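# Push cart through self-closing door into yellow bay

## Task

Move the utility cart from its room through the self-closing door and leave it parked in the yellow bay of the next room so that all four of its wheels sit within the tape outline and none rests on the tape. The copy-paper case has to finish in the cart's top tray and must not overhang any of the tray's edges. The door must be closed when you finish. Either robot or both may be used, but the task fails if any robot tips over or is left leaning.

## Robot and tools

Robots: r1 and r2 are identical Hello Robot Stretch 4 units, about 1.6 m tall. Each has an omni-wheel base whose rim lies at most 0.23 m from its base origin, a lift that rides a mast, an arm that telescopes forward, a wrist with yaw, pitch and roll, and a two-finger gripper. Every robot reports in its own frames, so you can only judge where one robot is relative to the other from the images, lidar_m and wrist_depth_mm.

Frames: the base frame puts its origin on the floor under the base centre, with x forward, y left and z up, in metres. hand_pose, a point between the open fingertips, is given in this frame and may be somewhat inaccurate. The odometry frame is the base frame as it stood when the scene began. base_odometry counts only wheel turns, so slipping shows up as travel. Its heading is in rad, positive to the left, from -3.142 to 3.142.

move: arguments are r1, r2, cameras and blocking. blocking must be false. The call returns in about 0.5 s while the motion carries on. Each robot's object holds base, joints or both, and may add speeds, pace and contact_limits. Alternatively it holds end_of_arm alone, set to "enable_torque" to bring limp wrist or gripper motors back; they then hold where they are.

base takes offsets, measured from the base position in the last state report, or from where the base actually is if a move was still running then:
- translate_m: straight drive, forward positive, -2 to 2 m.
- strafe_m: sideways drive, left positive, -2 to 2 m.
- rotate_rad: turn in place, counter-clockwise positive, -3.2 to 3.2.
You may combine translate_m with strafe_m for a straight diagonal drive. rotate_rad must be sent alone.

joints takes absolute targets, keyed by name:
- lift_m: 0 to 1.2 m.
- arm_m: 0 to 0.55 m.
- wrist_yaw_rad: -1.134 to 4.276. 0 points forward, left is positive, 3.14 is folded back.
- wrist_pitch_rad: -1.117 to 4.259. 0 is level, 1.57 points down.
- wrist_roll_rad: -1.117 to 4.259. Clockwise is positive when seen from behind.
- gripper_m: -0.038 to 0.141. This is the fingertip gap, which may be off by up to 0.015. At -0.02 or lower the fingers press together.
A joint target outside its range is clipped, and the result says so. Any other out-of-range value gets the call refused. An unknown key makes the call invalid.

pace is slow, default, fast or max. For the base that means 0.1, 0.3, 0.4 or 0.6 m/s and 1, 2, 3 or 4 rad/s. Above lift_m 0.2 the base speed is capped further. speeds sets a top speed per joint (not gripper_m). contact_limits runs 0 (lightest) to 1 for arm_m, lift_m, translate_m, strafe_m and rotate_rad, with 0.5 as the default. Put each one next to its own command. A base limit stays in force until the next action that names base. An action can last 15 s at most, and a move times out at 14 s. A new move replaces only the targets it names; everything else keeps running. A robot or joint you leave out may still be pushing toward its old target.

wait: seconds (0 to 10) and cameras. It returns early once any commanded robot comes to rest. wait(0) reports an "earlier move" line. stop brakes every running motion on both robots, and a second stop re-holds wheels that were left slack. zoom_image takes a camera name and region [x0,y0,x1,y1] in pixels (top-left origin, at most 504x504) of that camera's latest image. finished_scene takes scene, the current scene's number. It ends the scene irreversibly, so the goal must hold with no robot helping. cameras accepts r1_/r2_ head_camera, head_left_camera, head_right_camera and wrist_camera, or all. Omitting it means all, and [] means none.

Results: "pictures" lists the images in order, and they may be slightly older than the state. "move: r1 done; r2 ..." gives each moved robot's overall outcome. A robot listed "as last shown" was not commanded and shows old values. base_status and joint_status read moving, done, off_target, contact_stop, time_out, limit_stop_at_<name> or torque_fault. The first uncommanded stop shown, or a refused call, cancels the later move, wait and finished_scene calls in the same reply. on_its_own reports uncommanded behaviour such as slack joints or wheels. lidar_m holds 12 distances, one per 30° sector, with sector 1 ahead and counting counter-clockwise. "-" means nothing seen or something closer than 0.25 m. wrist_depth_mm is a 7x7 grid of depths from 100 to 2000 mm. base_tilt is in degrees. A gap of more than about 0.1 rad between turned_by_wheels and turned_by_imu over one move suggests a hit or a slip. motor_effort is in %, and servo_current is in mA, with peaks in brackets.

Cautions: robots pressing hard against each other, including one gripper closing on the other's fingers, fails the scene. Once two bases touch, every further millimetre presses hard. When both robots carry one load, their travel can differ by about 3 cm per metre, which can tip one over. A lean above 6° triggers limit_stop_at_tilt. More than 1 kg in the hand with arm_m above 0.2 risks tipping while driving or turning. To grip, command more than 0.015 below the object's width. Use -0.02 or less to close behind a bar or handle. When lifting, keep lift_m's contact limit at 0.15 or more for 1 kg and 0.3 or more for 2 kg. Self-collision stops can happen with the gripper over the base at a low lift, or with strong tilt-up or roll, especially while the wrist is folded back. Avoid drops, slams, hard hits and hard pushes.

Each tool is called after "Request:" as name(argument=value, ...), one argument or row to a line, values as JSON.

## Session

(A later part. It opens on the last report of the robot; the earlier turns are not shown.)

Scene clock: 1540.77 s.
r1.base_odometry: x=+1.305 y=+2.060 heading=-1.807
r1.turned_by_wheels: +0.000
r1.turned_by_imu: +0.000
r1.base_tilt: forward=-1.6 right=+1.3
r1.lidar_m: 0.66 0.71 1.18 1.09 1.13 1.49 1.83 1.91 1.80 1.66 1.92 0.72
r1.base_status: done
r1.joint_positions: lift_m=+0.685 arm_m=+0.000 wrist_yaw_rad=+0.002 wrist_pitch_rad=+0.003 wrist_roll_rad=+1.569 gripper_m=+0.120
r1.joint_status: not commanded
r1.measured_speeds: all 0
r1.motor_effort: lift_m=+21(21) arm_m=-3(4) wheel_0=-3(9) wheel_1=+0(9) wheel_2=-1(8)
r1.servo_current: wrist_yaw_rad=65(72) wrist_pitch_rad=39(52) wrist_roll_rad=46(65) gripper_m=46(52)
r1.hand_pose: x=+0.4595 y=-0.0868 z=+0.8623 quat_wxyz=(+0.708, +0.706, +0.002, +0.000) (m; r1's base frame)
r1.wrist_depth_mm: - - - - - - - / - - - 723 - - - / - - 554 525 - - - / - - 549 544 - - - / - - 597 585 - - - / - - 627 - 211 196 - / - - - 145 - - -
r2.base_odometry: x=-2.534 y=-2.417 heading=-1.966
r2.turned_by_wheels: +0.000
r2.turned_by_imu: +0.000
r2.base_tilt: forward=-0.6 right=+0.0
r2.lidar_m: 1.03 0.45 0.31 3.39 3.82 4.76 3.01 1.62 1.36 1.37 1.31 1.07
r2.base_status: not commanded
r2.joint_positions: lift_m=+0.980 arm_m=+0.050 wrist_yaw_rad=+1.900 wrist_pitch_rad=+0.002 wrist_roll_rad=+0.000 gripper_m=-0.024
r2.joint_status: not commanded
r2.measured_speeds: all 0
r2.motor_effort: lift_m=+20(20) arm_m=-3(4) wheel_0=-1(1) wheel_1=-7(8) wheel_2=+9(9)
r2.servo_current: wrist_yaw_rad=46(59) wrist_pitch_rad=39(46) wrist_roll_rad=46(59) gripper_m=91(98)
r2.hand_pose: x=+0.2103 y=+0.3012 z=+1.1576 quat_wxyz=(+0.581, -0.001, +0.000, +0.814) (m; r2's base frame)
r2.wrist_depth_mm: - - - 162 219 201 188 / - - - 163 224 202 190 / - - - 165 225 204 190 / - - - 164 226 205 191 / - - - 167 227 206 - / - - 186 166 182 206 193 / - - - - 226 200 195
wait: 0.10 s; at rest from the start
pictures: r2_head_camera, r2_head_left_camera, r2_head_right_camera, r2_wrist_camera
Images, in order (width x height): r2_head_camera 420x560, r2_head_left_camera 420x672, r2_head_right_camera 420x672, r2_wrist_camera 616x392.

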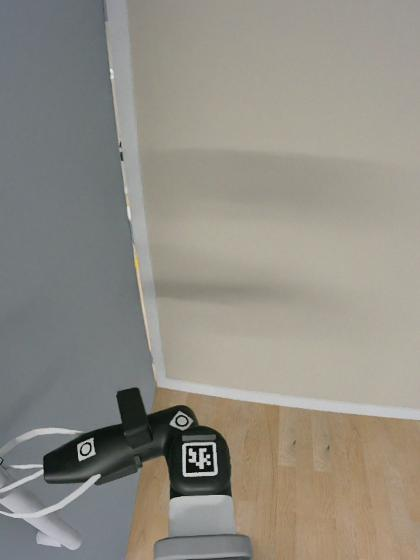

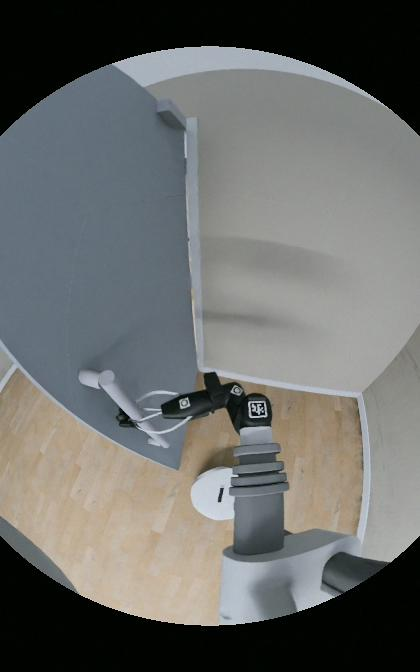

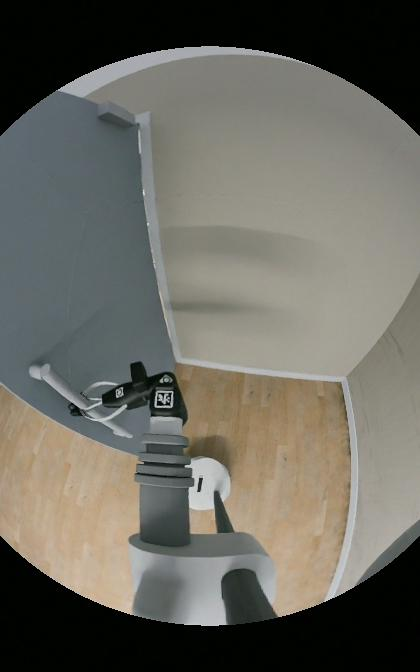

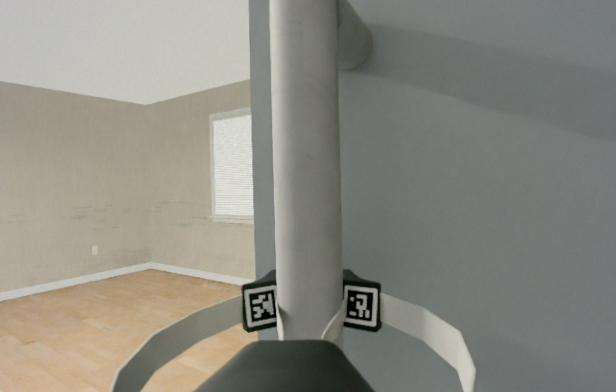

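Request:
move(
  r2={"base":{"translate_m":-0.076,"strafe_m":0.272},"joints":{"wrist_yaw_rad":1.638},"speeds":{"wrist_yaw_rad":0.095},"pace":"slow"},
  blocking=false,
  cameras=[],
)

Request:
wait(
  seconds=6,
  cameras=["r2_head_camera","r2_wrist_camera"],
)

Scene clock: 1573.60 s.
move: r2 moving
r1: as last shown
r1.lidar_m: 0.67 0.67 1.17 1.09 1.12 1.49 1.84 1.92 1.80 1.63 1.93 0.72
r1.motor_effort: lift_m=+21(21) arm_m=-3(4) wheel_0=-3(3) wheel_1=+0(0) wheel_2=-1(1)
r1.servo_current: wrist_yaw_rad=39(59) wrist_pitch_rad=39(46) wrist_roll_rad=65(65) gripper_m=39(46)
r1.wrist_depth_mm: - - - - - - - / - - - 723 - - - / - - 559 525 - - - / - - 559 544 - - - / - - 597 585 - - - / - - 621 - 211 196 - / - - - 145 - - -
r2.base_odometry: x=-2.521 y=-2.418 heading=-1.965
r2.turned_by_wheels: +0.001
r2.turned_by_imu: +0.001
r2.base_tilt: forward=-0.7 right=+0.0
r2.lidar_m: 1.02 0.38 0.33 3.37 3.83 4.73 3.03 1.64 1.37 1.36 1.31 1.11
r2.base_status: translate_m moving; strafe_m moving
r2.joint_positions: lift_m=+0.980 arm_m=+0.050 wrist_yaw_rad=+1.863 wrist_pitch_rad=+0.002 wrist_roll_rad=+0.000 gripper_m=-0.024
r2.joint_status: wrist_yaw_rad moving
r2.measured_speeds: translate_m=-0.014 strafe_m=+0.048 rotate_rad=-0.003 lift_m=+0.000 arm_m=+0.000 wrist_yaw_rad=-0.080 wrist_pitch_rad=+0.000 wrist_roll_rad=+0.000
r2.motor_effort: lift_m=+19(20) arm_m=-3(4) wheel_0=-2(7) wheel_1=+6(7) wheel_2=+9(11)
r2.servo_current: wrist_yaw_rad=33(98) wrist_pitch_rad=39(46) wrist_roll_rad=46(52) gripper_m=85(98)
r2.hand_pose: x=+0.2214 y=+0.3013 z=+1.1576 quat_wxyz=(+0.596, -0.001, +0.000, +0.803) (m; r2's base frame)
r2.wrist_depth_mm: - - - 162 220 201 189 / - - - 163 224 203 191 / - - - 164 224 204 192 / - - - 165 225 206 193 / - - - 167 228 206 193 / - - 185 167 181 207 194 / - - - - 226 203 195
pictures: none
No camera images: "cameras" was empty.

Scene clock: 1577.17 s.
earlier move: r2 off_target
r1.base_odometry: x=+1.305 y=+2.060 heading=-1.807
r1.turned_by_wheels: +0.000
r1.turned_by_imu: +0.000
r1.base_tilt: forward=-1.6 right=+1.3
r1.lidar_m: 0.67 0.69 1.17 1.10 1.13 1.48 1.83 1.90 1.81 1.66 1.96 0.72
r1.base_status: not commanded
r1.joint_positions: lift_m=+0.685 arm_m=+0.000 wrist_yaw_rad=+0.002 wrist_pitch_rad=+0.003 wrist_roll_rad=+1.569 gripper_m=+0.120
r1.joint_status: not commanded
r1.measured_speeds: all 0
r1.motor_effort: lift_m=+21(21) arm_m=-4(4) wheel_0=-3(4) wheel_1=+0(1) wheel_2=-1(1)
r1.servo_current: wrist_yaw_rad=39(65) wrist_pitch_rad=39(52) wrist_roll_rad=46(65) gripper_m=39(52)
r1.hand_pose: x=+0.4595 y=-0.0868 z=+0.8623 quat_wxyz=(+0.708, +0.706, +0.002, +0.000) (m; r1's base frame)
r1.wrist_depth_mm: - - - - - - - / - - - 723 - - - / - - 559 525 - - - / - - 554 544 - - - / - - 591 580 - - - / - - 621 - 211 197 - / - - - 144 - - -
r2.base_odometry: x=-2.254 y=-2.452 heading=-1.968
r2.turned_by_wheels: -0.002
r2.turned_by_imu: -0.015
r2.base_tilt: forward=-0.6 right=+0.1
r2.lidar_m: 0.72 0.38 0.39 3.13 3.55 4.63 - 1.94 1.63 1.60 1.47 1.20
r2.base_status: done
r2.joint_positions: lift_m=+0.980 arm_m=+0.050 wrist_yaw_rad=+1.613 wrist_pitch_rad=+0.002 wrist_roll_rad=+0.000 gripper_m=-0.024
r2.joint_status: wrist_yaw_rad off_target (ended at +1.616, target +1.638)
r2.measured_speeds: all 0
r2.on_its_own: wrist_yaw_rad is at rest, and its servo_current (156 mA) is outside its rest range (0 to 104 mA)
r2.motor_effort: lift_m=+20(20) arm_m=-3(4) wheel_0=-14(18) wheel_1=-9(9) wheel_2=+9(11)
r2.servo_current: wrist_yaw_rad=156(169) wrist_pitch_rad=39(46) wrist_roll_rad=46(65) gripper_m=85(104)
r2.hand_pose: x=+0.2962 y=+0.2918 z=+1.1576 quat_wxyz=(+0.692, -0.001, +0.001, +0.722) (m; r2's base frame)
r2.wrist_depth_mm: - - - 248 213 208 198 / - - - 250 163 211 199 / - - - 253 221 211 200 / - - - 251 162 212 201 / - - - 253 224 213 202 / - - - 185 172 210 203 / - - - - 229 218 -
wait: 3.57 of 6 s (r2 has come to rest)
pictures: r2_head_camera, r2_wrist_camera
Images, in order (width x height): r2_head_camera 420x560, r2_wrist_camera 616x392.

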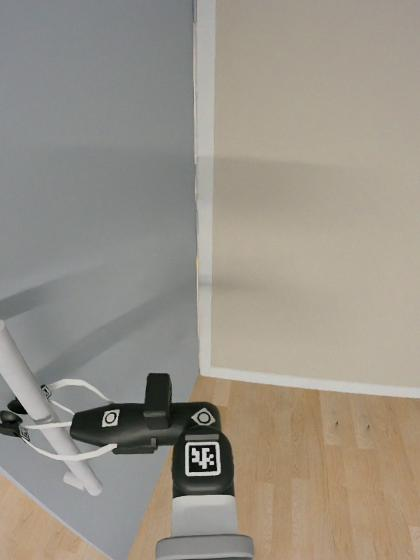

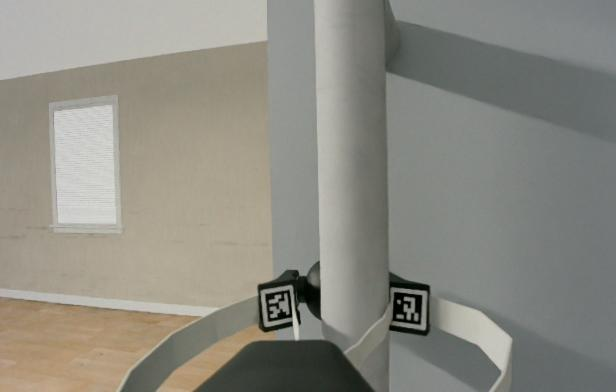

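Request:
move(
  r2={"base":{"translate_m":0.015,"strafe_m":0.275},"joints":{"wrist_yaw_rad":1.376},"speeds":{"wrist_yaw_rad":0.095},"pace":"slow"},
  blocking=false,
  cameras=[],
)

Request:
wait(
  seconds=6,
  cameras=["r2_head_camera","r2_wrist_camera"],
)

Scene clock: 1582.93 s.
move: r2 moving
r1: as last shown
r1.lidar_m: 0.68 0.69 1.20 1.11 1.13 1.50 1.84 1.89 1.79 1.62 1.93 0.74
r1.motor_effort: lift_m=+21(21) arm_m=-4(4) wheel_0=-3(4) wheel_1=+0(0) wheel_2=-1(1)
r1.servo_current: wrist_yaw_rad=52(59) wrist_pitch_rad=39(39) wrist_roll_rad=52(59) gripper_m=46(46)
r1.wrist_depth_mm: - - - - - - - / - - - 723 - - - / - - 554 530 - - - / - - 549 544 - - - / - - 597 585 - - - / - - 627 - 211 196 - / - - - 145 - - -
r2.base_odometry: x=-2.241 y=-2.458 heading=-1.969
r2.turned_by_wheels: -0.002
r2.turned_by_imu: -0.001
r2.base_tilt: forward=-0.6 right=+0.0
r2.lidar_m: 0.69 0.39 0.44 3.11 3.50 4.60 3.64 1.95 1.63 1.60 1.46 1.22
r2.base_status: translate_m moving; strafe_m moving
r2.joint_positions: lift_m=+0.980 arm_m=+0.050 wrist_yaw_rad=+1.577 wrist_pitch_rad=+0.002 wrist_roll_rad=+0.000 gripper_m=-0.024
r2.joint_status: wrist_yaw_rad moving
r2.measured_speeds: translate_m=+0.002 strafe_m=+0.055 rotate_rad=-0.001 lift_m=+0.000 arm_m=+0.000 wrist_yaw_rad=-0.091 wrist_pitch_rad=+0.000 wrist_roll_rad=+0.000
r2.motor_effort: lift_m=+20(20) arm_m=-3(4) wheel_0=-15(20) wheel_1=-3(8) wheel_2=-2(10)
r2.servo_current: wrist_yaw_rad=111(189) wrist_pitch_rad=33(46) wrist_roll_rad=52(59) gripper_m=85(91)
r2.hand_pose: x=+0.3066 y=+0.2889 z=+1.1576 quat_wxyz=(+0.705, -0.001, +0.001, +0.709) (m; r2's base frame)
r2.wrist_depth_mm: - - - 247 219 210 199 / - - - 249 221 211 201 / - - - 251 222 212 201 / - - - 249 223 213 203 / - - - 251 228 215 204 / - - - 183 176 211 205 / - - - - 229 220 206
pictures: none
No camera images: "cameras" was empty.

Scene clock: 1586.37 s.
earlier move: r2 off_target
r1.base_odometry: x=+1.305 y=+2.060 heading=-1.807
r1.turned_by_wheels: +0.000
r1.turned_by_imu: +0.000
r1.base_tilt: forward=-1.6 right=+1.2
r1.lidar_m: 0.66 0.71 1.21 1.09 1.14 1.49 1.85 1.90 1.76 1.67 1.90 0.72
r1.base_status: not commanded
r1.joint_positions: lift_m=+0.685 arm_m=+0.000 wrist_yaw_rad=+0.002 wrist_pitch_rad=+0.003 wrist_roll_rad=+1.569 gripper_m=+0.120
r1.joint_status: not commanded
r1.measured_speeds: all 0
r1.motor_effort: lift_m=+21(21) arm_m=-4(4) wheel_0=-4(4) wheel_1=+0(1) wheel_2=-1(1)
r1.servo_current: wrist_yaw_rad=72(72) wrist_pitch_rad=39(52) wrist_roll_rad=52(65) gripper_m=46(46)
r1.hand_pose: x=+0.4595 y=-0.0868 z=+0.8623 quat_wxyz=(+0.708, +0.706, +0.002, +0.000) (m; r1's base frame)
r1.wrist_depth_mm: - - - - - - - / - - - 732 - - - / - - 559 521 - - - / - - 554 544 - - - / - - 591 585 - - - / - - 627 - 211 196 - / - - - 144 - - -
r2.base_odometry: x=-2.007 y=-2.573 heading=-1.969
r2.turned_by_wheels: +0.000
r2.turned_by_imu: -0.070
r2.base_tilt: forward=-0.6 right=+0.1
r2.lidar_m: 0.60 0.41 2.10 2.82 3.10 4.65 - 2.41 1.93 1.90 1.60 1.27
r2.base_status: done
r2.joint_positions: lift_m=+0.980 arm_m=+0.050 wrist_yaw_rad=+1.353 wrist_pitch_rad=+0.002 wrist_roll_rad=+0.000 gripper_m=-0.024
r2.joint_status: wrist_yaw_rad off_target (ended at +1.353, target +1.376)
r2.measured_speeds: all 0
r2.on_its_own: wrist_yaw_rad is at rest, and its servo_current (150 mA) is outside its rest range (0 to 104 mA)
r2.motor_effort: lift_m=+19(20) arm_m=-4(4) wheel_0=-11(21) wheel_1=-7(11) wheel_2=+1(10)
r2.servo_current: wrist_yaw_rad=150(189) wrist_pitch_rad=46(52) wrist_roll_rad=46(65) gripper_m=85(91)
r2.hand_pose: x=+0.3685 y=+0.2627 z=+1.1576 quat_wxyz=(+0.780, +0.000, +0.001, +0.626) (m; r2's base frame)
r2.wrist_depth_mm: - - - 246 223 214 203 / - - - 248 223 216 - / - - - 250 225 216 206 / - - - 173 225 217 207 / - - - 251 229 217 208 / - - - 183 175 216 209 / - - - - 232 223 210
wait: 3.43 of 6 s (r2 has come to rest)
pictures: r2_head_camera, r2_wrist_camera
Images, in order (width x height): r2_head_camera 420x560, r2_wrist_camera 616x392.

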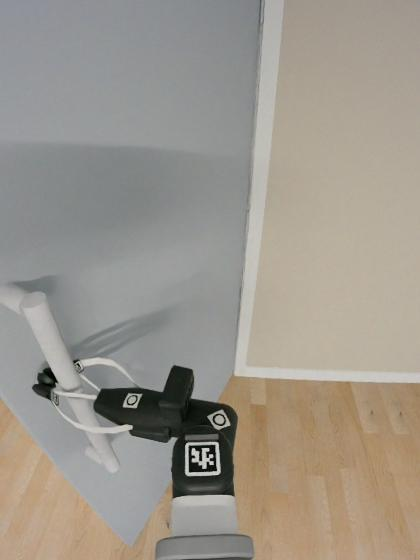

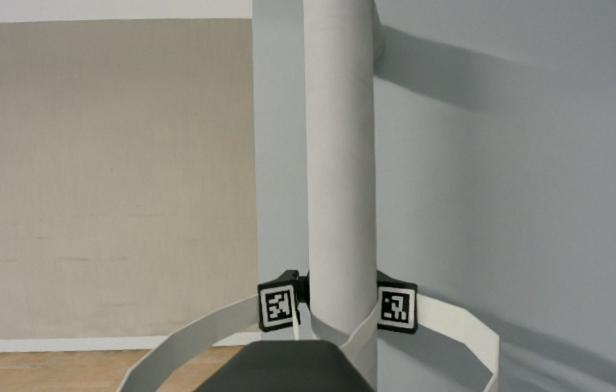

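Request:
move(
  r2={"base":{"translate_m":0.058,"strafe_m":0.277},"joints":{"wrist_yaw_rad":1.10},"speeds":{"wrist_yaw_rad":0.095},"pace":"slow"},
  blocking=false,
  cameras=[],
)

Request:
wait(
  seconds=6,
  cameras=["r2_head_camera","r2_wrist_camera"],
)

Scene clock: 1593.33 s.
move: r2 moving
r1: as last shown
r1.base_tilt: forward=-1.6 right=+1.3
r1.lidar_m: 0.66 0.70 1.18 1.10 1.13 1.50 1.84 1.88 1.81 1.65 1.91 0.73
r1.motor_effort: lift_m=+21(21) arm_m=-4(4) wheel_0=-3(4) wheel_1=+0(0) wheel_2=-1(1)
r1.servo_current: wrist_yaw_rad=52(59) wrist_pitch_rad=33(46) wrist_roll_rad=65(65) gripper_m=39(46)
r1.wrist_depth_mm: - - - - - - - / - - - 715 - - - / - - 559 525 - - - / - - 549 539 - - - / - - 597 585 - - - / - - 621 - 210 196 - / - - - 144 - - -
r2.base_odometry: x=-1.996 y=-2.580 heading=-1.971
r2.turned_by_wheels: -0.002
r2.turned_by_imu: -0.001
r2.base_tilt: forward=-0.6 right=+0.1
r2.lidar_m: 0.62 0.41 2.08 2.83 3.09 4.65 - 2.42 1.93 1.91 1.60 1.26
r2.base_status: translate_m moving; strafe_m moving
r2.joint_positions: lift_m=+0.980 arm_m=+0.050 wrist_yaw_rad=+1.319 wrist_pitch_rad=+0.002 wrist_roll_rad=+0.000 gripper_m=-0.024
r2.joint_status: wrist_yaw_rad moving
r2.measured_speeds: translate_m=+0.011 strafe_m=+0.050 rotate_rad=-0.002 lift_m=+0.000 arm_m=+0.000 wrist_yaw_rad=-0.089 wrist_pitch_rad=+0.000 wrist_roll_rad=+0.000
r2.motor_effort: lift_m=+20(20) arm_m=-4(4) wheel_0=-17(17) wheel_1=-2(7) wheel_2=-3(5)
r2.servo_current: wrist_yaw_rad=85(156) wrist_pitch_rad=39(46) wrist_roll_rad=46(59) gripper_m=91(91)
r2.hand_pose: x=+0.3775 y=+0.2575 z=+1.1576 quat_wxyz=(+0.790, +0.000, +0.001, +0.613) (m; r2's base frame)
r2.wrist_depth_mm: - - - 162 224 214 204 / - - - 247 227 216 - / - - - 164 228 218 208 / - - - 166 229 217 209 / - - - 167 231 220 210 / - - - 168 178 217 211 / - - - - 234 222 212
pictures: none
No camera images: "cameras" was empty.

Scene clock: 1598.03 s.
earlier move: r2 done
r1.base_odometry: x=+1.305 y=+2.060 heading=-1.807
r1.turned_by_wheels: +0.000
r1.turned_by_imu: +0.000
r1.base_tilt: forward=-1.6 right=+1.3
r1.lidar_m: 0.65 0.68 1.19 1.10 1.12 1.51 1.83 1.90 1.81 1.67 1.94 0.74
r1.base_status: not commanded
r1.joint_positions: lift_m=+0.685 arm_m=+0.000 wrist_yaw_rad=+0.002 wrist_pitch_rad=+0.003 wrist_roll_rad=+1.569 gripper_m=+0.120
r1.joint_status: not commanded
r1.measured_speeds: all 0
r1.motor_effort: lift_m=+21(21) arm_m=-4(4) wheel_0=-3(4) wheel_1=+0(1) wheel_2=-1(1)
r1.servo_current: wrist_yaw_rad=33(65) wrist_pitch_rad=39(52) wrist_roll_rad=59(72) gripper_m=46(52)
r1.hand_pose: x=+0.4595 y=-0.0868 z=+0.8623 quat_wxyz=(+0.708, +0.706, +0.002, +0.000) (m; r1's base frame)
r1.wrist_depth_mm: - - - - - - - / - - - 732 - - - / - - 559 530 - - - / - - 554 549 - - - / - - 591 585 - - - / - - 627 - 211 196 - / - - - 145 - - -
r2.base_odometry: x=-1.774 y=-2.734 heading=-1.969
r2.turned_by_wheels: +0.001
r2.turned_by_imu: -0.121
r2.base_tilt: forward=-0.6 right=+0.1
r2.lidar_m: 0.57 0.42 1.74 2.52 2.62 3.64 - 3.16 2.33 2.23 1.68 1.17
r2.base_status: done
r2.joint_positions: lift_m=+0.980 arm_m=+0.050 wrist_yaw_rad=+1.082 wrist_pitch_rad=+0.002 wrist_roll_rad=+0.000 gripper_m=-0.024
r2.joint_status: all done
r2.measured_speeds: all 0
r2.motor_effort: lift_m=+19(20) arm_m=-5(6) wheel_0=-4(23) wheel_1=-7(12) wheel_2=+4(7)
r2.servo_current: wrist_yaw_rad=98(156) wrist_pitch_rad=39(46) wrist_roll_rad=46(65) gripper_m=85(98)
r2.hand_pose: x=+0.4337 y=+0.2135 z=+1.1576 quat_wxyz=(+0.857, +0.000, +0.001, +0.515) (m; r2's base frame)
r2.wrist_depth_mm: - - - 163 231 222 216 / - - - 164 232 224 216 / - - - 164 234 226 218 / - - - 164 235 227 219 / - - - 166 236 227 220 / - - - 167 178 226 221 / - - 145 - 238 225 223
wait: 4.70 of 6 s (r2 has come to rest)
pictures: r2_head_camera, r2_wrist_camera
Images, in order (width x height): r2_head_camera 420x560, r2_wrist_camera 616x392.

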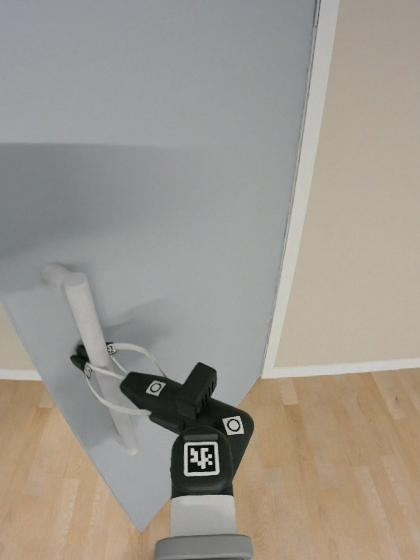

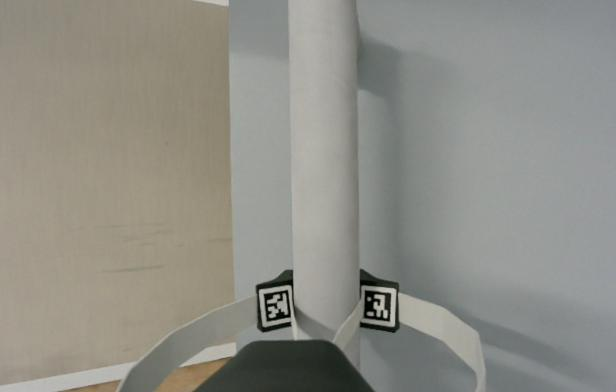

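Request:
move(
  r2={"base":{"translate_m":0.122,"strafe_m":0.252},"joints":{"wrist_yaw_rad":0.83},"speeds":{"wrist_yaw_rad":0.095},"pace":"slow"},
  blocking=false,
  cameras=[],
)

Request:
wait(
  seconds=6,
  cameras=["r2_head_camera","r2_wrist_camera"],
)

Scene clock: 1609.37 s.
move: r2 moving
r1: as last shown
r1.lidar_m: 0.66 0.69 1.19 1.10 1.13 1.51 1.82 1.87 1.80 1.66 1.94 0.73
r1.motor_effort: lift_m=+21(21) arm_m=-4(4) wheel_0=-2(4) wheel_1=+0(1) wheel_2=-1(1)
r1.servo_current: wrist_yaw_rad=65(65) wrist_pitch_rad=46(52) wrist_roll_rad=52(59) gripper_m=39(46)
r1.wrist_depth_mm: - - - - - - - / - - - 723 - - - / - - 559 521 - - - / - - 549 549 - - - / - - 597 585 - - - / - - 615 - 211 197 - / - - - 145 - - -
r2.base_odometry: x=-1.766 y=-2.743 heading=-1.970
r2.turned_by_wheels: -0.001
r2.turned_by_imu: +0.000
r2.base_tilt: forward=-0.7 right=+0.1
r2.lidar_m: 0.57 0.43 1.74 2.51 2.61 3.61 - 3.18 2.33 2.22 1.70 1.13
r2.base_status: translate_m moving; strafe_m moving
r2.joint_positions: lift_m=+0.980 arm_m=+0.050 wrist_yaw_rad=+1.053 wrist_pitch_rad=+0.002 wrist_roll_rad=+0.000 gripper_m=-0.024
r2.joint_status: wrist_yaw_rad moving
r2.measured_speeds: translate_m=+0.021 strafe_m=+0.043 rotate_rad=+0.000 lift_m=+0.000 arm_m=+0.000 wrist_yaw_rad=-0.084 wrist_pitch_rad=+0.000 wrist_roll_rad=+0.000
r2.motor_effort: lift_m=+20(20) arm_m=-6(6) wheel_0=-8(11) wheel_1=+2(7) wheel_2=-1(5)
r2.servo_current: wrist_yaw_rad=52(124) wrist_pitch_rad=39(46) wrist_roll_rad=52(65) gripper_m=85(85)
r2.hand_pose: x=+0.4398 y=+0.2073 z=+1.1576 quat_wxyz=(+0.865, +0.000, +0.001, +0.502) (m; r2's base frame)
r2.wrist_depth_mm: - - - 163 233 224 217 / - - - 165 233 225 218 / - - - 165 234 226 219 / - - - 167 236 227 220 / - - - 167 237 229 223 / - - 183 168 181 228 223 / - - 260 - 237 228 224
pictures: none
No camera images: "cameras" was empty.

Scene clock: 1613.03 s.
earlier move: r2 done
r1.base_odometry: x=+1.305 y=+2.060 heading=-1.807
r1.turned_by_wheels: +0.000
r1.turned_by_imu: +0.000
r1.base_tilt: forward=-1.6 right=+1.3
r1.lidar_m: 0.67 0.69 1.19 1.10 1.12 1.49 1.84 1.89 1.79 1.64 1.93 0.74
r1.base_status: not commanded
r1.joint_positions: lift_m=+0.685 arm_m=+0.000 wrist_yaw_rad=+0.002 wrist_pitch_rad=+0.003 wrist_roll_rad=+1.569 gripper_m=+0.120
r1.joint_status: not commanded
r1.measured_speeds: all 0
r1.motor_effort: lift_m=+21(21) arm_m=-4(4) wheel_0=-3(4) wheel_1=+0(1) wheel_2=-1(1)
r1.servo_current: wrist_yaw_rad=39(72) wrist_pitch_rad=39(52) wrist_roll_rad=59(65) gripper_m=39(46)
r1.hand_pose: x=+0.4595 y=-0.0868 z=+0.8623 quat_wxyz=(+0.708, +0.706, +0.002, +0.000) (m; r1's base frame)
r1.wrist_depth_mm: - - - - - - - / - - - 732 - - - / - - 559 521 - - - / - - 549 544 - - - / - - 591 585 - - - / - - 621 - 209 197 - / - - - 145 - - -
r2.base_odometry: x=-1.590 y=-2.945 heading=-1.971
r2.turned_by_wheels: -0.001
r2.turned_by_imu: -0.026
r2.base_tilt: forward=-0.6 right=+0.1
r2.lidar_m: 0.46 0.50 1.51 2.27 2.35 3.16 - 3.60 2.60 2.48 1.59 0.83
r2.base_status: done
r2.joint_positions: lift_m=+0.980 arm_m=+0.050 wrist_yaw_rad=+0.817 wrist_pitch_rad=+0.002 wrist_roll_rad=+0.000 gripper_m=-0.024
r2.joint_status: all done
r2.measured_speeds: all 0
r2.motor_effort: lift_m=+19(20) arm_m=-6(6) wheel_0=-9(18) wheel_1=-10(10) wheel_2=+3(5)
r2.servo_current: wrist_yaw_rad=85(124) wrist_pitch_rad=39(52) wrist_roll_rad=46(65) gripper_m=85(98)
r2.hand_pose: x=+0.4822 y=+0.1504 z=+1.1576 quat_wxyz=(+0.918, +0.000, +0.001, +0.397) (m; r2's base frame)
r2.wrist_depth_mm: - - 249 163 232 224 219 / - - 250 166 234 227 220 / - - 251 164 236 228 222 / - - 254 165 236 229 222 / - - 255 166 237 230 224 / - - 168 167 178 229 224 / - - - - 239 229 226
wait: 3.67 of 6 s (r2 has come to rest)
pictures: r2_head_camera, r2_wrist_camera
Images, in order (width x height): r2_head_camera 420x560, r2_wrist_camera 616x392.

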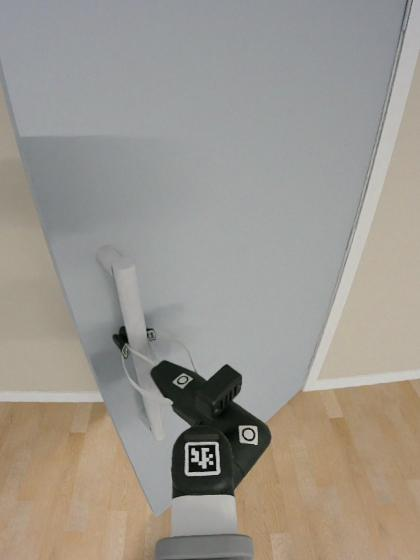

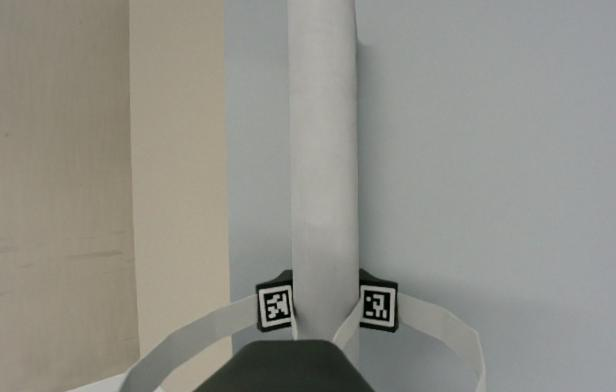

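Request:
move(
  r2={"base":{"translate_m":0.178,"strafe_m":0.218},"joints":{"wrist_yaw_rad":0.56},"speeds":{"wrist_yaw_rad":0.095},"pace":"slow"},
  blocking=false,
  cameras=[],
)

Request:
wait(
  seconds=6,
  cameras=["r2_head_camera","r2_wrist_camera"],
)

Scene clock: 1617.33 s.
move: r2 moving
r1: as last shown
r1.lidar_m: 0.66 0.69 1.19 1.10 1.11 1.50 1.83 1.88 1.79 1.64 1.93 0.74
r1.motor_effort: lift_m=+21(21) arm_m=-4(4) wheel_0=-4(4) wheel_1=+0(0) wheel_2=-1(1)
r1.servo_current: wrist_yaw_rad=39(65) wrist_pitch_rad=46(46) wrist_roll_rad=33(65) gripper_m=39(46)
r1.wrist_depth_mm: - - - - - - - / - - - 723 - - - / - - 559 525 - - - / - - 549 549 - - - / - - 591 597 - - - / - - 627 - 211 196 - / - - - 145 - - -
r2.base_odometry: x=-1.584 y=-2.956 heading=-1.972
r2.turned_by_wheels: -0.001
r2.turned_by_imu: -0.001
r2.base_tilt: forward=-0.7 right=+0.1
r2.lidar_m: 0.44 0.50 1.49 2.25 2.30 3.16 - 3.62 2.64 2.49 1.60 0.81
r2.base_status: translate_m moving; strafe_m moving
r2.joint_positions: lift_m=+0.980 arm_m=+0.050 wrist_yaw_rad=+0.783 wrist_pitch_rad=+0.002 wrist_roll_rad=+0.000 gripper_m=-0.024
r2.joint_status: wrist_yaw_rad moving
r2.measured_speeds: translate_m=+0.032 strafe_m=+0.038 rotate_rad=+0.000 lift_m=+0.000 arm_m=+0.000 wrist_yaw_rad=-0.082 wrist_pitch_rad=+0.000 wrist_roll_rad=+0.000
r2.motor_effort: lift_m=+20(20) arm_m=-5(6) wheel_0=-13(13) wheel_1=+2(8) wheel_2=-3(4)
r2.servo_current: wrist_yaw_rad=65(124) wrist_pitch_rad=46(46) wrist_roll_rad=39(59) gripper_m=85(91)
r2.hand_pose: x=+0.4871 y=+0.1415 z=+1.1576 quat_wxyz=(+0.924, +0.000, +0.001, +0.382) (m; r2's base frame)
r2.wrist_depth_mm: - - 249 163 234 226 220 / - - 251 167 235 227 222 / - - 251 166 236 229 223 / - - 253 167 236 229 224 / - - 254 167 239 233 226 / - - 178 169 181 230 227 / - - - - 240 234 228
pictures: none
No camera images: "cameras" was empty.

Scene clock: 1621.00 s.
earlier move: r2 done
r1.base_odometry: x=+1.305 y=+2.060 heading=-1.807
r1.turned_by_wheels: +0.000
r1.turned_by_imu: +0.000
r1.base_tilt: forward=-1.6 right=+1.2
r1.lidar_m: 0.66 0.64 1.19 1.09 1.14 1.49 1.85 1.87 1.78 1.68 1.94 0.73
r1.base_status: not commanded
r1.joint_positions: lift_m=+0.685 arm_m=+0.000 wrist_yaw_rad=+0.002 wrist_pitch_rad=+0.003 wrist_roll_rad=+1.569 gripper_m=+0.120
r1.joint_status: not commanded
r1.measured_speeds: all 0
r1.motor_effort: lift_m=+21(21) arm_m=-4(4) wheel_0=-3(4) wheel_1=+0(1) wheel_2=-1(1)
r1.servo_current: wrist_yaw_rad=46(65) wrist_pitch_rad=39(52) wrist_roll_rad=46(72) gripper_m=39(52)
r1.hand_pose: x=+0.4595 y=-0.0868 z=+0.8623 quat_wxyz=(+0.708, +0.706, +0.002, +0.000) (m; r1's base frame)
r1.wrist_depth_mm: - - - - - - - / - - - 723 - - - / - - 564 525 - - - / - - 554 549 - - - / - - 591 585 - - - / - - 634 - 210 196 - / - - - 145 - - -
r2.base_odometry: x=-1.458 y=-3.194 heading=-1.972
r2.turned_by_wheels: +0.000
r2.turned_by_imu: -0.061
r2.base_tilt: forward=-0.6 right=+0.1
r2.lidar_m: 0.45 0.53 1.15 2.02 2.07 2.70 - 4.23 2.91 2.72 1.40 0.69
r2.base_status: done
r2.joint_positions: lift_m=+0.980 arm_m=+0.050 wrist_yaw_rad=+0.548 wrist_pitch_rad=+0.002 wrist_roll_rad=+0.000 gripper_m=-0.024
r2.joint_status: all done
r2.measured_speeds: all 0
r2.motor_effort: lift_m=+19(20) arm_m=-6(6) wheel_0=-10(20) wheel_1=-8(8) wheel_2=+2(5)
r2.servo_current: wrist_yaw_rad=72(124) wrist_pitch_rad=39(46) wrist_roll_rad=46(59) gripper_m=78(91)
r2.hand_pose: x=+0.5127 y=+0.0757 z=+1.1576 quat_wxyz=(+0.963, +0.000, +0.001, +0.271) (m; r2's base frame)
r2.wrist_depth_mm: - - 246 164 236 232 226 / - - 248 167 236 231 227 / - - 250 166 238 233 229 / - - 250 168 240 235 230 / - - 252 168 241 236 231 / - - 179 169 181 236 233 / - 115 - - 243 236 235
wait: 3.67 of 6 s (r2 has come to rest)
pictures: r2_head_camera, r2_wrist_camera
Images, in order (width x height): r2_head_camera 420x560, r2_wrist_camera 616x392.

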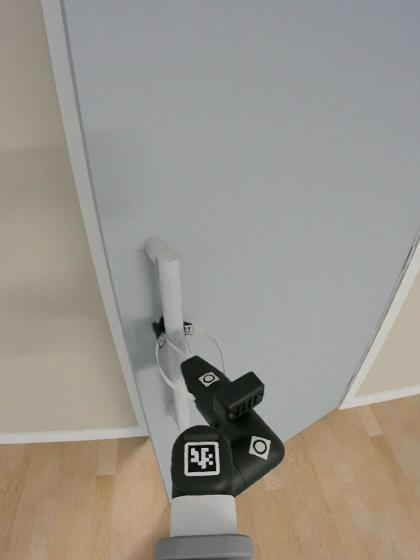

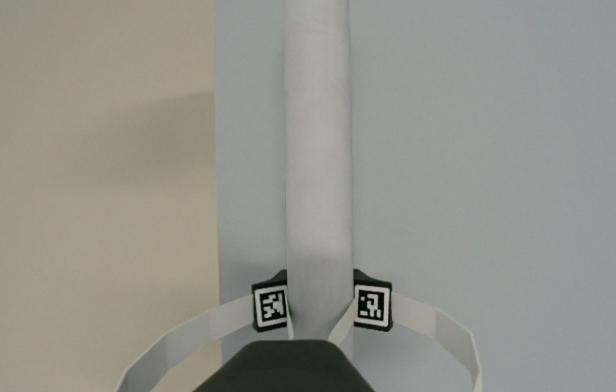

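Request:
move(
  r2={"base":{"translate_m":0.225,"strafe_m":0.170},"joints":{"wrist_yaw_rad":0.29},"speeds":{"wrist_yaw_rad":0.095},"pace":"slow"},
  blocking=false,
  cameras=[],
)

Request:
wait(
  seconds=6,
  cameras=["r2_head_camera","r2_wrist_camera"],
)

Scene clock: 1628.60 s.
move: r2 moving
r1: as last shown
r1.base_tilt: forward=-1.6 right=+1.3
r1.lidar_m: 0.66 0.69 1.16 1.10 1.10 1.49 1.84 1.88 1.82 1.64 1.94 0.73
r1.motor_effort: lift_m=+21(21) arm_m=-3(4) wheel_0=-4(4) wheel_1=+0(1) wheel_2=-1(1)
r1.servo_current: wrist_yaw_rad=52(59) wrist_pitch_rad=46(46) wrist_roll_rad=52(59) gripper_m=39(46)
r1.wrist_depth_mm: - - - - - - - / - - - 723 - - - / - - 559 521 - - - / - - 549 544 - - - / - - 597 580 - - - / - - 621 - 211 196 - / - - - 145 - - -
r2.base_odometry: x=-1.455 y=-3.207 heading=-1.973
r2.turned_by_wheels: -0.001
r2.turned_by_imu: +0.000
r2.base_tilt: forward=-0.6 right=+0.1
r2.lidar_m: 0.46 0.56 1.18 2.02 2.06 2.70 - 4.23 2.92 2.73 1.40 0.68
r2.base_status: translate_m moving; strafe_m moving
r2.joint_positions: lift_m=+0.980 arm_m=+0.050 wrist_yaw_rad=+0.518 wrist_pitch_rad=+0.002 wrist_roll_rad=+0.000 gripper_m=-0.024
r2.joint_status: wrist_yaw_rad moving
r2.measured_speeds: translate_m=+0.041 strafe_m=+0.033 rotate_rad=-0.001 lift_m=+0.000 arm_m=+0.000 wrist_yaw_rad=-0.087 wrist_pitch_rad=+0.000 wrist_roll_rad=+0.000
r2.motor_effort: lift_m=+19(20) arm_m=-6(6) wheel_0=-10(12) wheel_1=+1(6) wheel_2=-2(3)
r2.servo_current: wrist_yaw_rad=59(85) wrist_pitch_rad=39(46) wrist_roll_rad=46(46) gripper_m=78(91)
r2.hand_pose: x=+0.5149 y=+0.0669 z=+1.1576 quat_wxyz=(+0.967, +0.000, +0.001, +0.256) (m; r2's base frame)
r2.wrist_depth_mm: - - 246 163 236 233 228 / - - 247 164 237 232 228 / - - 250 165 239 234 230 / - - 250 166 240 235 231 / - - 251 167 241 236 232 / - - 182 167 180 236 235 / - - - - 242 236 236
pictures: none
No camera images: "cameras" was empty.

Scene clock: 1632.13 s.
earlier move: r2 done
r1.base_odometry: x=+1.305 y=+2.060 heading=-1.807
r1.turned_by_wheels: +0.000
r1.turned_by_imu: +0.000
r1.base_tilt: forward=-1.6 right=+1.3
r1.lidar_m: 0.66 0.71 1.18 1.10 1.12 1.50 1.85 1.91 1.78 1.66 1.87 0.74
r1.base_status: not commanded
r1.joint_positions: lift_m=+0.685 arm_m=+0.000 wrist_yaw_rad=+0.002 wrist_pitch_rad=+0.003 wrist_roll_rad=+1.569 gripper_m=+0.120
r1.joint_status: not commanded
r1.measured_speeds: all 0
r1.motor_effort: lift_m=+21(21) arm_m=-4(4) wheel_0=-3(4) wheel_1=+0(1) wheel_2=-1(1)
r1.servo_current: wrist_yaw_rad=39(65) wrist_pitch_rad=39(52) wrist_roll_rad=52(65) gripper_m=46(52)
r1.hand_pose: x=+0.4595 y=-0.0868 z=+0.8623 quat_wxyz=(+0.708, +0.706, +0.002, +0.000) (m; r1's base frame)
r1.wrist_depth_mm: - - - - - - - / - - - 732 - - - / - - 554 530 - - - / - - 559 544 - - - / - - 591 585 - - - / - - 627 - 211 196 - / - - - 145 - - -
r2.base_odometry: x=-1.390 y=-3.468 heading=-1.973
r2.turned_by_wheels: -0.001
r2.turned_by_imu: -0.006
r2.base_tilt: forward=-0.7 right=+0.1
r2.lidar_m: 0.45 0.66 0.85 1.88 1.94 2.46 - 4.49 3.08 2.85 0.99 0.58
r2.base_status: done
r2.joint_positions: lift_m=+0.980 arm_m=+0.050 wrist_yaw_rad=+0.283 wrist_pitch_rad=+0.002 wrist_roll_rad=+0.000 gripper_m=-0.024
r2.joint_status: all done
r2.measured_speeds: all 0
r2.motor_effort: lift_m=+19(20) arm_m=-5(6) wheel_0=-18(19) wheel_1=-1(7) wheel_2=-2(11)
r2.servo_current: wrist_yaw_rad=52(98) wrist_pitch_rad=39(46) wrist_roll_rad=52(65) gripper_m=91(91)
r2.hand_pose: x=+0.5224 y=-0.0035 z=+1.1576 quat_wxyz=(+0.990, +0.000, +0.001, +0.141) (m; r2's base frame)
r2.wrist_depth_mm: 415 394 247 163 236 232 228 / 418 394 248 167 237 233 229 / 418 399 250 166 238 234 230 / 424 399 251 167 241 236 233 / 427 402 253 168 242 237 234 / 430 410 251 170 181 237 235 / 433 410 254 - 243 239 236
wait: 3.53 of 6 s (r2 has come to rest)
pictures: r2_head_camera, r2_wrist_camera
Images, in order (width x height): r2_head_camera 420x560, r2_wrist_camera 616x392.

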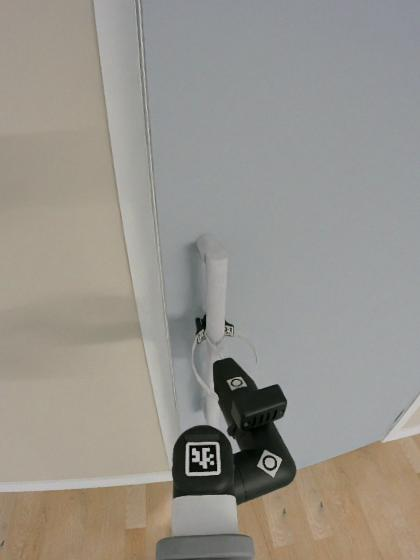

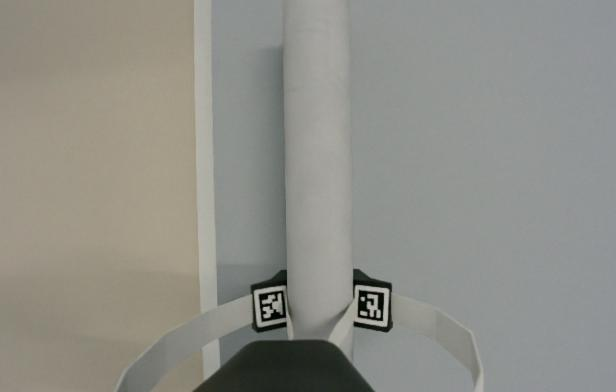

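Request:
move(
  r2={"base":{"translate_m":0.122,"strafe_m":0.060},"joints":{"wrist_yaw_rad":0.155},"speeds":{"wrist_yaw_rad":0.095},"pace":"slow","contact_limits":{"translate_m":0.3}},
  blocking=false,
  cameras=[],
)

Request:
wait(
  seconds=6,
  cameras=["r2_head_camera","r2_wrist_camera"],
)

Scene clock: 1639.83 s.
move: r2 moving
r1: as last shown
r1.lidar_m: 0.67 0.70 1.15 1.10 1.12 1.50 1.84 1.89 1.81 1.66 1.83 0.75
r1.motor_effort: lift_m=+21(21) arm_m=-4(4) wheel_0=-4(4) wheel_1=+0(0) wheel_2=-1(1)
r1.servo_current: wrist_yaw_rad=39(59) wrist_pitch_rad=39(46) wrist_roll_rad=46(65) gripper_m=46(46)
r1.wrist_depth_mm: - - - - - - - / - - - 723 - - - / - - 554 525 - - - / - - 549 544 - - - / - - 585 591 - - - / - - 627 - 210 196 - / - - - 145 - - -
r2.base_odometry: x=-1.389 y=-3.481 heading=-1.974
r2.turned_by_wheels: +0.000
r2.turned_by_imu: -0.004
r2.base_tilt: forward=-0.7 right=+0.0
r2.lidar_m: 0.44 0.64 0.84 1.86 1.91 2.45 - 4.54 3.07 2.87 0.96 0.58
r2.base_status: translate_m moving; strafe_m moving
r2.joint_positions: lift_m=+0.980 arm_m=+0.050 wrist_yaw_rad=+0.246 wrist_pitch_rad=+0.002 wrist_roll_rad=+0.000 gripper_m=-0.024
r2.joint_status: wrist_yaw_rad moving
r2.measured_speeds: translate_m=+0.049 strafe_m=+0.024 rotate_rad=+0.000 lift_m=+0.000 arm_m=+0.000 wrist_yaw_rad=-0.090 wrist_pitch_rad=+0.000 wrist_roll_rad=+0.000
r2.motor_effort: lift_m=+19(20) arm_m=-6(6) wheel_0=-4(15) wheel_1=+5(5) wheel_2=-9(9)
r2.servo_current: wrist_yaw_rad=65(85) wrist_pitch_rad=46(46) wrist_roll_rad=52(52) gripper_m=78(91)
r2.contact_limits: translate_m 0.3
r2.hand_pose: x=+0.5220 y=-0.0146 z=+1.1576 quat_wxyz=(+0.992, +0.000, +0.001, +0.123) (m; r2's base frame)
r2.wrist_depth_mm: 394 375 244 162 237 236 231 / 394 377 246 163 239 236 233 / 399 382 248 166 240 236 235 / 399 382 250 165 242 238 236 / 402 387 250 167 243 240 236 / 407 389 251 168 180 240 237 / 410 389 254 - 246 241 240
pictures: none
No camera images: "cameras" was empty.

Scene clock: 1641.87 s.
earlier move: r2 done
r1.base_odometry: x=+1.305 y=+2.060 heading=-1.807
r1.turned_by_wheels: +0.000
r1.turned_by_imu: +0.000
r1.base_tilt: forward=-1.6 right=+1.3
r1.lidar_m: 0.68 0.70 1.18 1.09 1.10 1.48 1.84 1.89 1.79 1.66 1.79 0.74
r1.base_status: not commanded
r1.joint_positions: lift_m=+0.685 arm_m=+0.000 wrist_yaw_rad=+0.002 wrist_pitch_rad=+0.003 wrist_roll_rad=+1.569 gripper_m=+0.120
r1.joint_status: not commanded
r1.measured_speeds: all 0
r1.motor_effort: lift_m=+21(21) arm_m=-4(4) wheel_0=-3(4) wheel_1=-1(1) wheel_2=-1(1)
r1.servo_current: wrist_yaw_rad=33(72) wrist_pitch_rad=39(52) wrist_roll_rad=39(72) gripper_m=46(52)
r1.hand_pose: x=+0.4595 y=-0.0868 z=+0.8623 quat_wxyz=(+0.708, +0.706, +0.002, +0.000) (m; r1's base frame)
r1.wrist_depth_mm: - - - - - - - / - - - 732 - - - / - - 554 525 - - - / - - 544 544 - - - / - - 597 580 - - - / - - 621 - 211 196 - / - - - 145 - - -
r2.base_odometry: x=-1.383 y=-3.603 heading=-1.974
r2.turned_by_wheels: +0.000
r2.turned_by_imu: -0.001
r2.base_tilt: forward=-0.7 right=+0.1
r2.lidar_m: 0.45 0.53 0.70 1.51 1.85 2.40 - 4.61 3.13 2.92 0.83 0.55
r2.base_status: done
r2.joint_positions: lift_m=+0.980 arm_m=+0.050 wrist_yaw_rad=+0.146 wrist_pitch_rad=+0.002 wrist_roll_rad=+0.000 gripper_m=-0.024
r2.joint_status: all done
r2.measured_speeds: all 0
r2.motor_effort: lift_m=+20(20) arm_m=-5(6) wheel_0=-4(15) wheel_1=+4(8) wheel_2=-11(14)
r2.servo_current: wrist_yaw_rad=59(85) wrist_pitch_rad=46(52) wrist_roll_rad=39(59) gripper_m=85(91)
r2.contact_limits: translate_m 0.3
r2.hand_pose: x=+0.5190 y=-0.0444 z=+1.1576 quat_wxyz=(+0.997, +0.000, +0.001, +0.073) (m; r2's base frame)
r2.wrist_depth_mm: 249 232 242 160 236 232 230 / 250 235 243 162 236 233 230 / 251 235 244 162 238 235 231 / 253 236 246 163 239 236 233 / 256 237 247 165 241 237 235 / 256 238 236 164 179 239 236 / 259 241 240 - 243 238 237
wait: 2.03 of 6 s (r2 has come to rest)
pictures: r2_head_camera, r2_wrist_camera
Images, in order (width x height): r2_head_camera 420x560, r2_wrist_camera 616x392.

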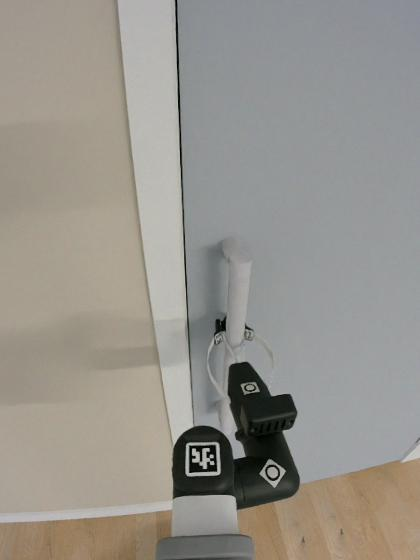

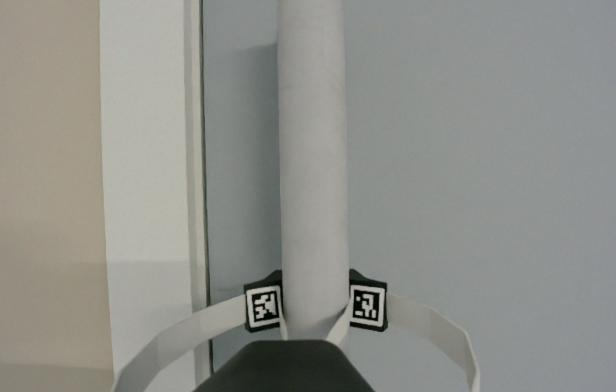

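Request:
move(
  r2={"base":{"translate_m":0.035,"strafe_m":0.012},"joints":{"wrist_yaw_rad":0.12},"speeds":{"wrist_yaw_rad":0.095},"pace":"slow","contact_limits":{"translate_m":0.1}},
  blocking=false,
  cameras=[],
)

Request:
wait(
  seconds=6,
  cameras=["r2_head_camera","r2_wrist_camera","r1_head_right_camera"],
)

Request:
zoom_image(
  camera="r2_wrist_camera",
  region=[80, 0, 380, 300],
)

Scene clock: 1652.57 s.
move: r2 moving
r1: as last shown
r1.lidar_m: 0.67 0.67 1.17 1.10 1.10 1.47 1.85 1.91 1.80 1.68 1.77 0.71
r1.motor_effort: lift_m=+21(21) arm_m=-4(4) wheel_0=-3(4) wheel_1=+0(0) wheel_2=-1(1)
r1.servo_current: wrist_yaw_rad=46(72) wrist_pitch_rad=46(52) wrist_roll_rad=46(59) gripper_m=39(46)
r1.wrist_depth_mm: - - - - - - - / - - - 732 - - - / - - 564 521 - - - / - - 554 549 - - - / - - 603 585 - - - / - - 615 - 211 196 - / - - - 144 - - -
r2.base_odometry: x=-1.384 y=-3.616 heading=-1.975
r2.turned_by_wheels: -0.001
r2.turned_by_imu: +0.000
r2.base_tilt: forward=-0.7 right=+0.1
r2.lidar_m: 0.43 0.53 0.65 1.49 1.87 2.38 - 4.63 3.11 2.93 0.82 0.55
r2.base_status: translate_m moving; strafe_m moving
r2.joint_positions: lift_m=+0.980 arm_m=+0.050 wrist_yaw_rad=+0.115 wrist_pitch_rad=+0.002 wrist_roll_rad=+0.000 gripper_m=-0.024
r2.joint_status: wrist_yaw_rad moving
r2.measured_speeds: translate_m=+0.049 strafe_m=+0.016 rotate_rad=+0.001 lift_m=+0.000 arm_m=+0.000 wrist_yaw_rad=-0.011 wrist_pitch_rad=+0.000 wrist_roll_rad=+0.000
r2.motor_effort: lift_m=+20(20) arm_m=-5(5) wheel_0=-3(5) wheel_1=+7(7) wheel_2=-14(16)
r2.servo_current: wrist_yaw_rad=13(78) wrist_pitch_rad=46(46) wrist_roll_rad=52(59) gripper_m=85(91)
r2.contact_limits: translate_m 0.1
r2.hand_pose: x=+0.5175 y=-0.0538 z=+1.1576 quat_wxyz=(+0.998, +0.000, +0.001, +0.057) (m; r2's base frame)
r2.wrist_depth_mm: 234 220 231 151 228 225 224 / 236 221 231 151 229 227 226 / 236 222 234 153 229 228 227 / 238 224 236 154 231 229 228 / 240 225 236 156 233 230 229 / 241 227 184 155 182 232 232 / 243 227 239 - 236 233 233
pictures: none
No camera images: "cameras" was empty.

Scene clock: 1653.60 s.
earlier move: r2 contact_stop
r1.base_odometry: x=+1.305 y=+2.060 heading=-1.807
r1.turned_by_wheels: +0.000
r1.turned_by_imu: +0.000
r1.base_tilt: forward=-1.6 right=+1.3
r1.lidar_m: 0.67 0.67 1.17 1.08 1.14 1.49 1.83 1.90 1.80 1.63 1.78 0.74
r1.base_status: not commanded
r1.joint_positions: lift_m=+0.685 arm_m=+0.000 wrist_yaw_rad=+0.002 wrist_pitch_rad=+0.003 wrist_roll_rad=+1.569 gripper_m=+0.120
r1.joint_status: not commanded
r1.measured_speeds: all 0
r1.motor_effort: lift_m=+21(21) arm_m=-4(4) wheel_0=-4(4) wheel_1=+0(0) wheel_2=-1(1)
r1.servo_current: wrist_yaw_rad=46(72) wrist_pitch_rad=46(52) wrist_roll_rad=39(65) gripper_m=52(52)
r1.hand_pose: x=+0.4595 y=-0.0868 z=+0.8623 quat_wxyz=(+0.708, +0.706, +0.002, +0.000) (m; r1's base frame)
r1.wrist_depth_mm: - - - - - - - / - - - 723 - - - / - - 554 525 - - - / - - 549 544 - - - / - - 597 585 - - - / - - 621 - 211 196 - / - - - 145 - - -
r2.base_odometry: x=-1.380 y=-3.622 heading=-1.995
r2.turned_by_wheels: -0.020
r2.turned_by_imu: -0.031
r2.base_tilt: forward=-0.7 right=+0.1
r2.lidar_m: 0.44 0.51 0.64 1.34 1.85 2.31 - 4.82 3.14 2.92 0.84 0.53
r2.base_status: translate_m contact_stop (by the wheels' count: +0.016 of +0.035); strafe_m contact_stop (by the wheels' count: +0.011 of +0.012)
r2.joint_positions: lift_m=+0.980 arm_m=+0.050 wrist_yaw_rad=+0.117 wrist_pitch_rad=+0.002 wrist_roll_rad=+0.000 gripper_m=-0.024
r2.joint_status: all done
r2.measured_speeds: all 0
r2.on_its_own: the wheels are slack since a contact_stop
r2.motor_effort: lift_m=+20(20) arm_m=+4(5) wheel_0=+0(5) wheel_1=+0(7) wheel_2=+0(20)
r2.servo_current: wrist_yaw_rad=52(78) wrist_pitch_rad=46(46) wrist_roll_rad=52(65) gripper_m=72(91)
r2.contact_limits: translate_m 0.1
r2.hand_pose: x=+0.5175 y=-0.0531 z=+1.1576 quat_wxyz=(+0.998, +0.000, +0.001, +0.058) (m; r2's base frame)
r2.wrist_depth_mm: 228 213 227 146 225 223 222 / 228 215 229 148 225 224 224 / 230 216 229 148 227 226 224 / 231 218 231 149 229 227 227 / 234 218 232 150 229 228 227 / 235 220 186 150 182 229 228 / 236 221 235 - 231 229 230
wait: 1.03 of 6 s (r2 has come to rest)
pictures: r1_head_right_camera, r2_head_camera, r2_wrist_camera
Images, in order (width x height): r1_head_right_camera 420x672, r2_head_camera 420x560, r2_wrist_camera 616x392.

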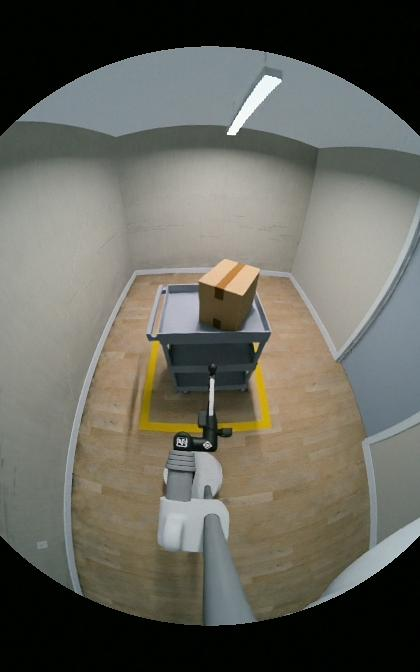

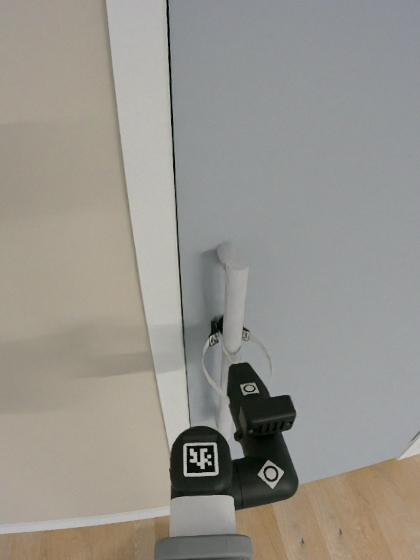

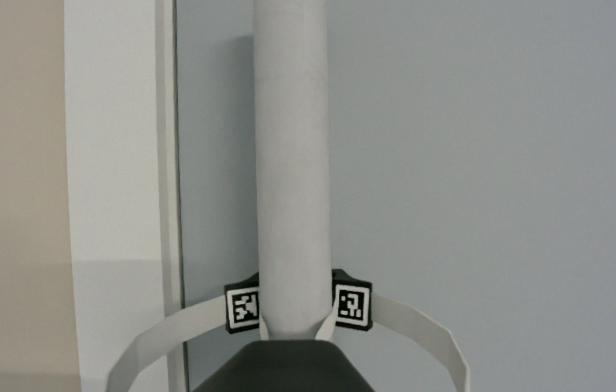

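Scaled by 1.680.

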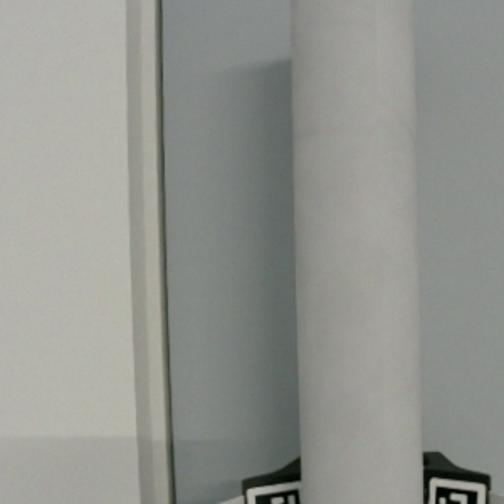

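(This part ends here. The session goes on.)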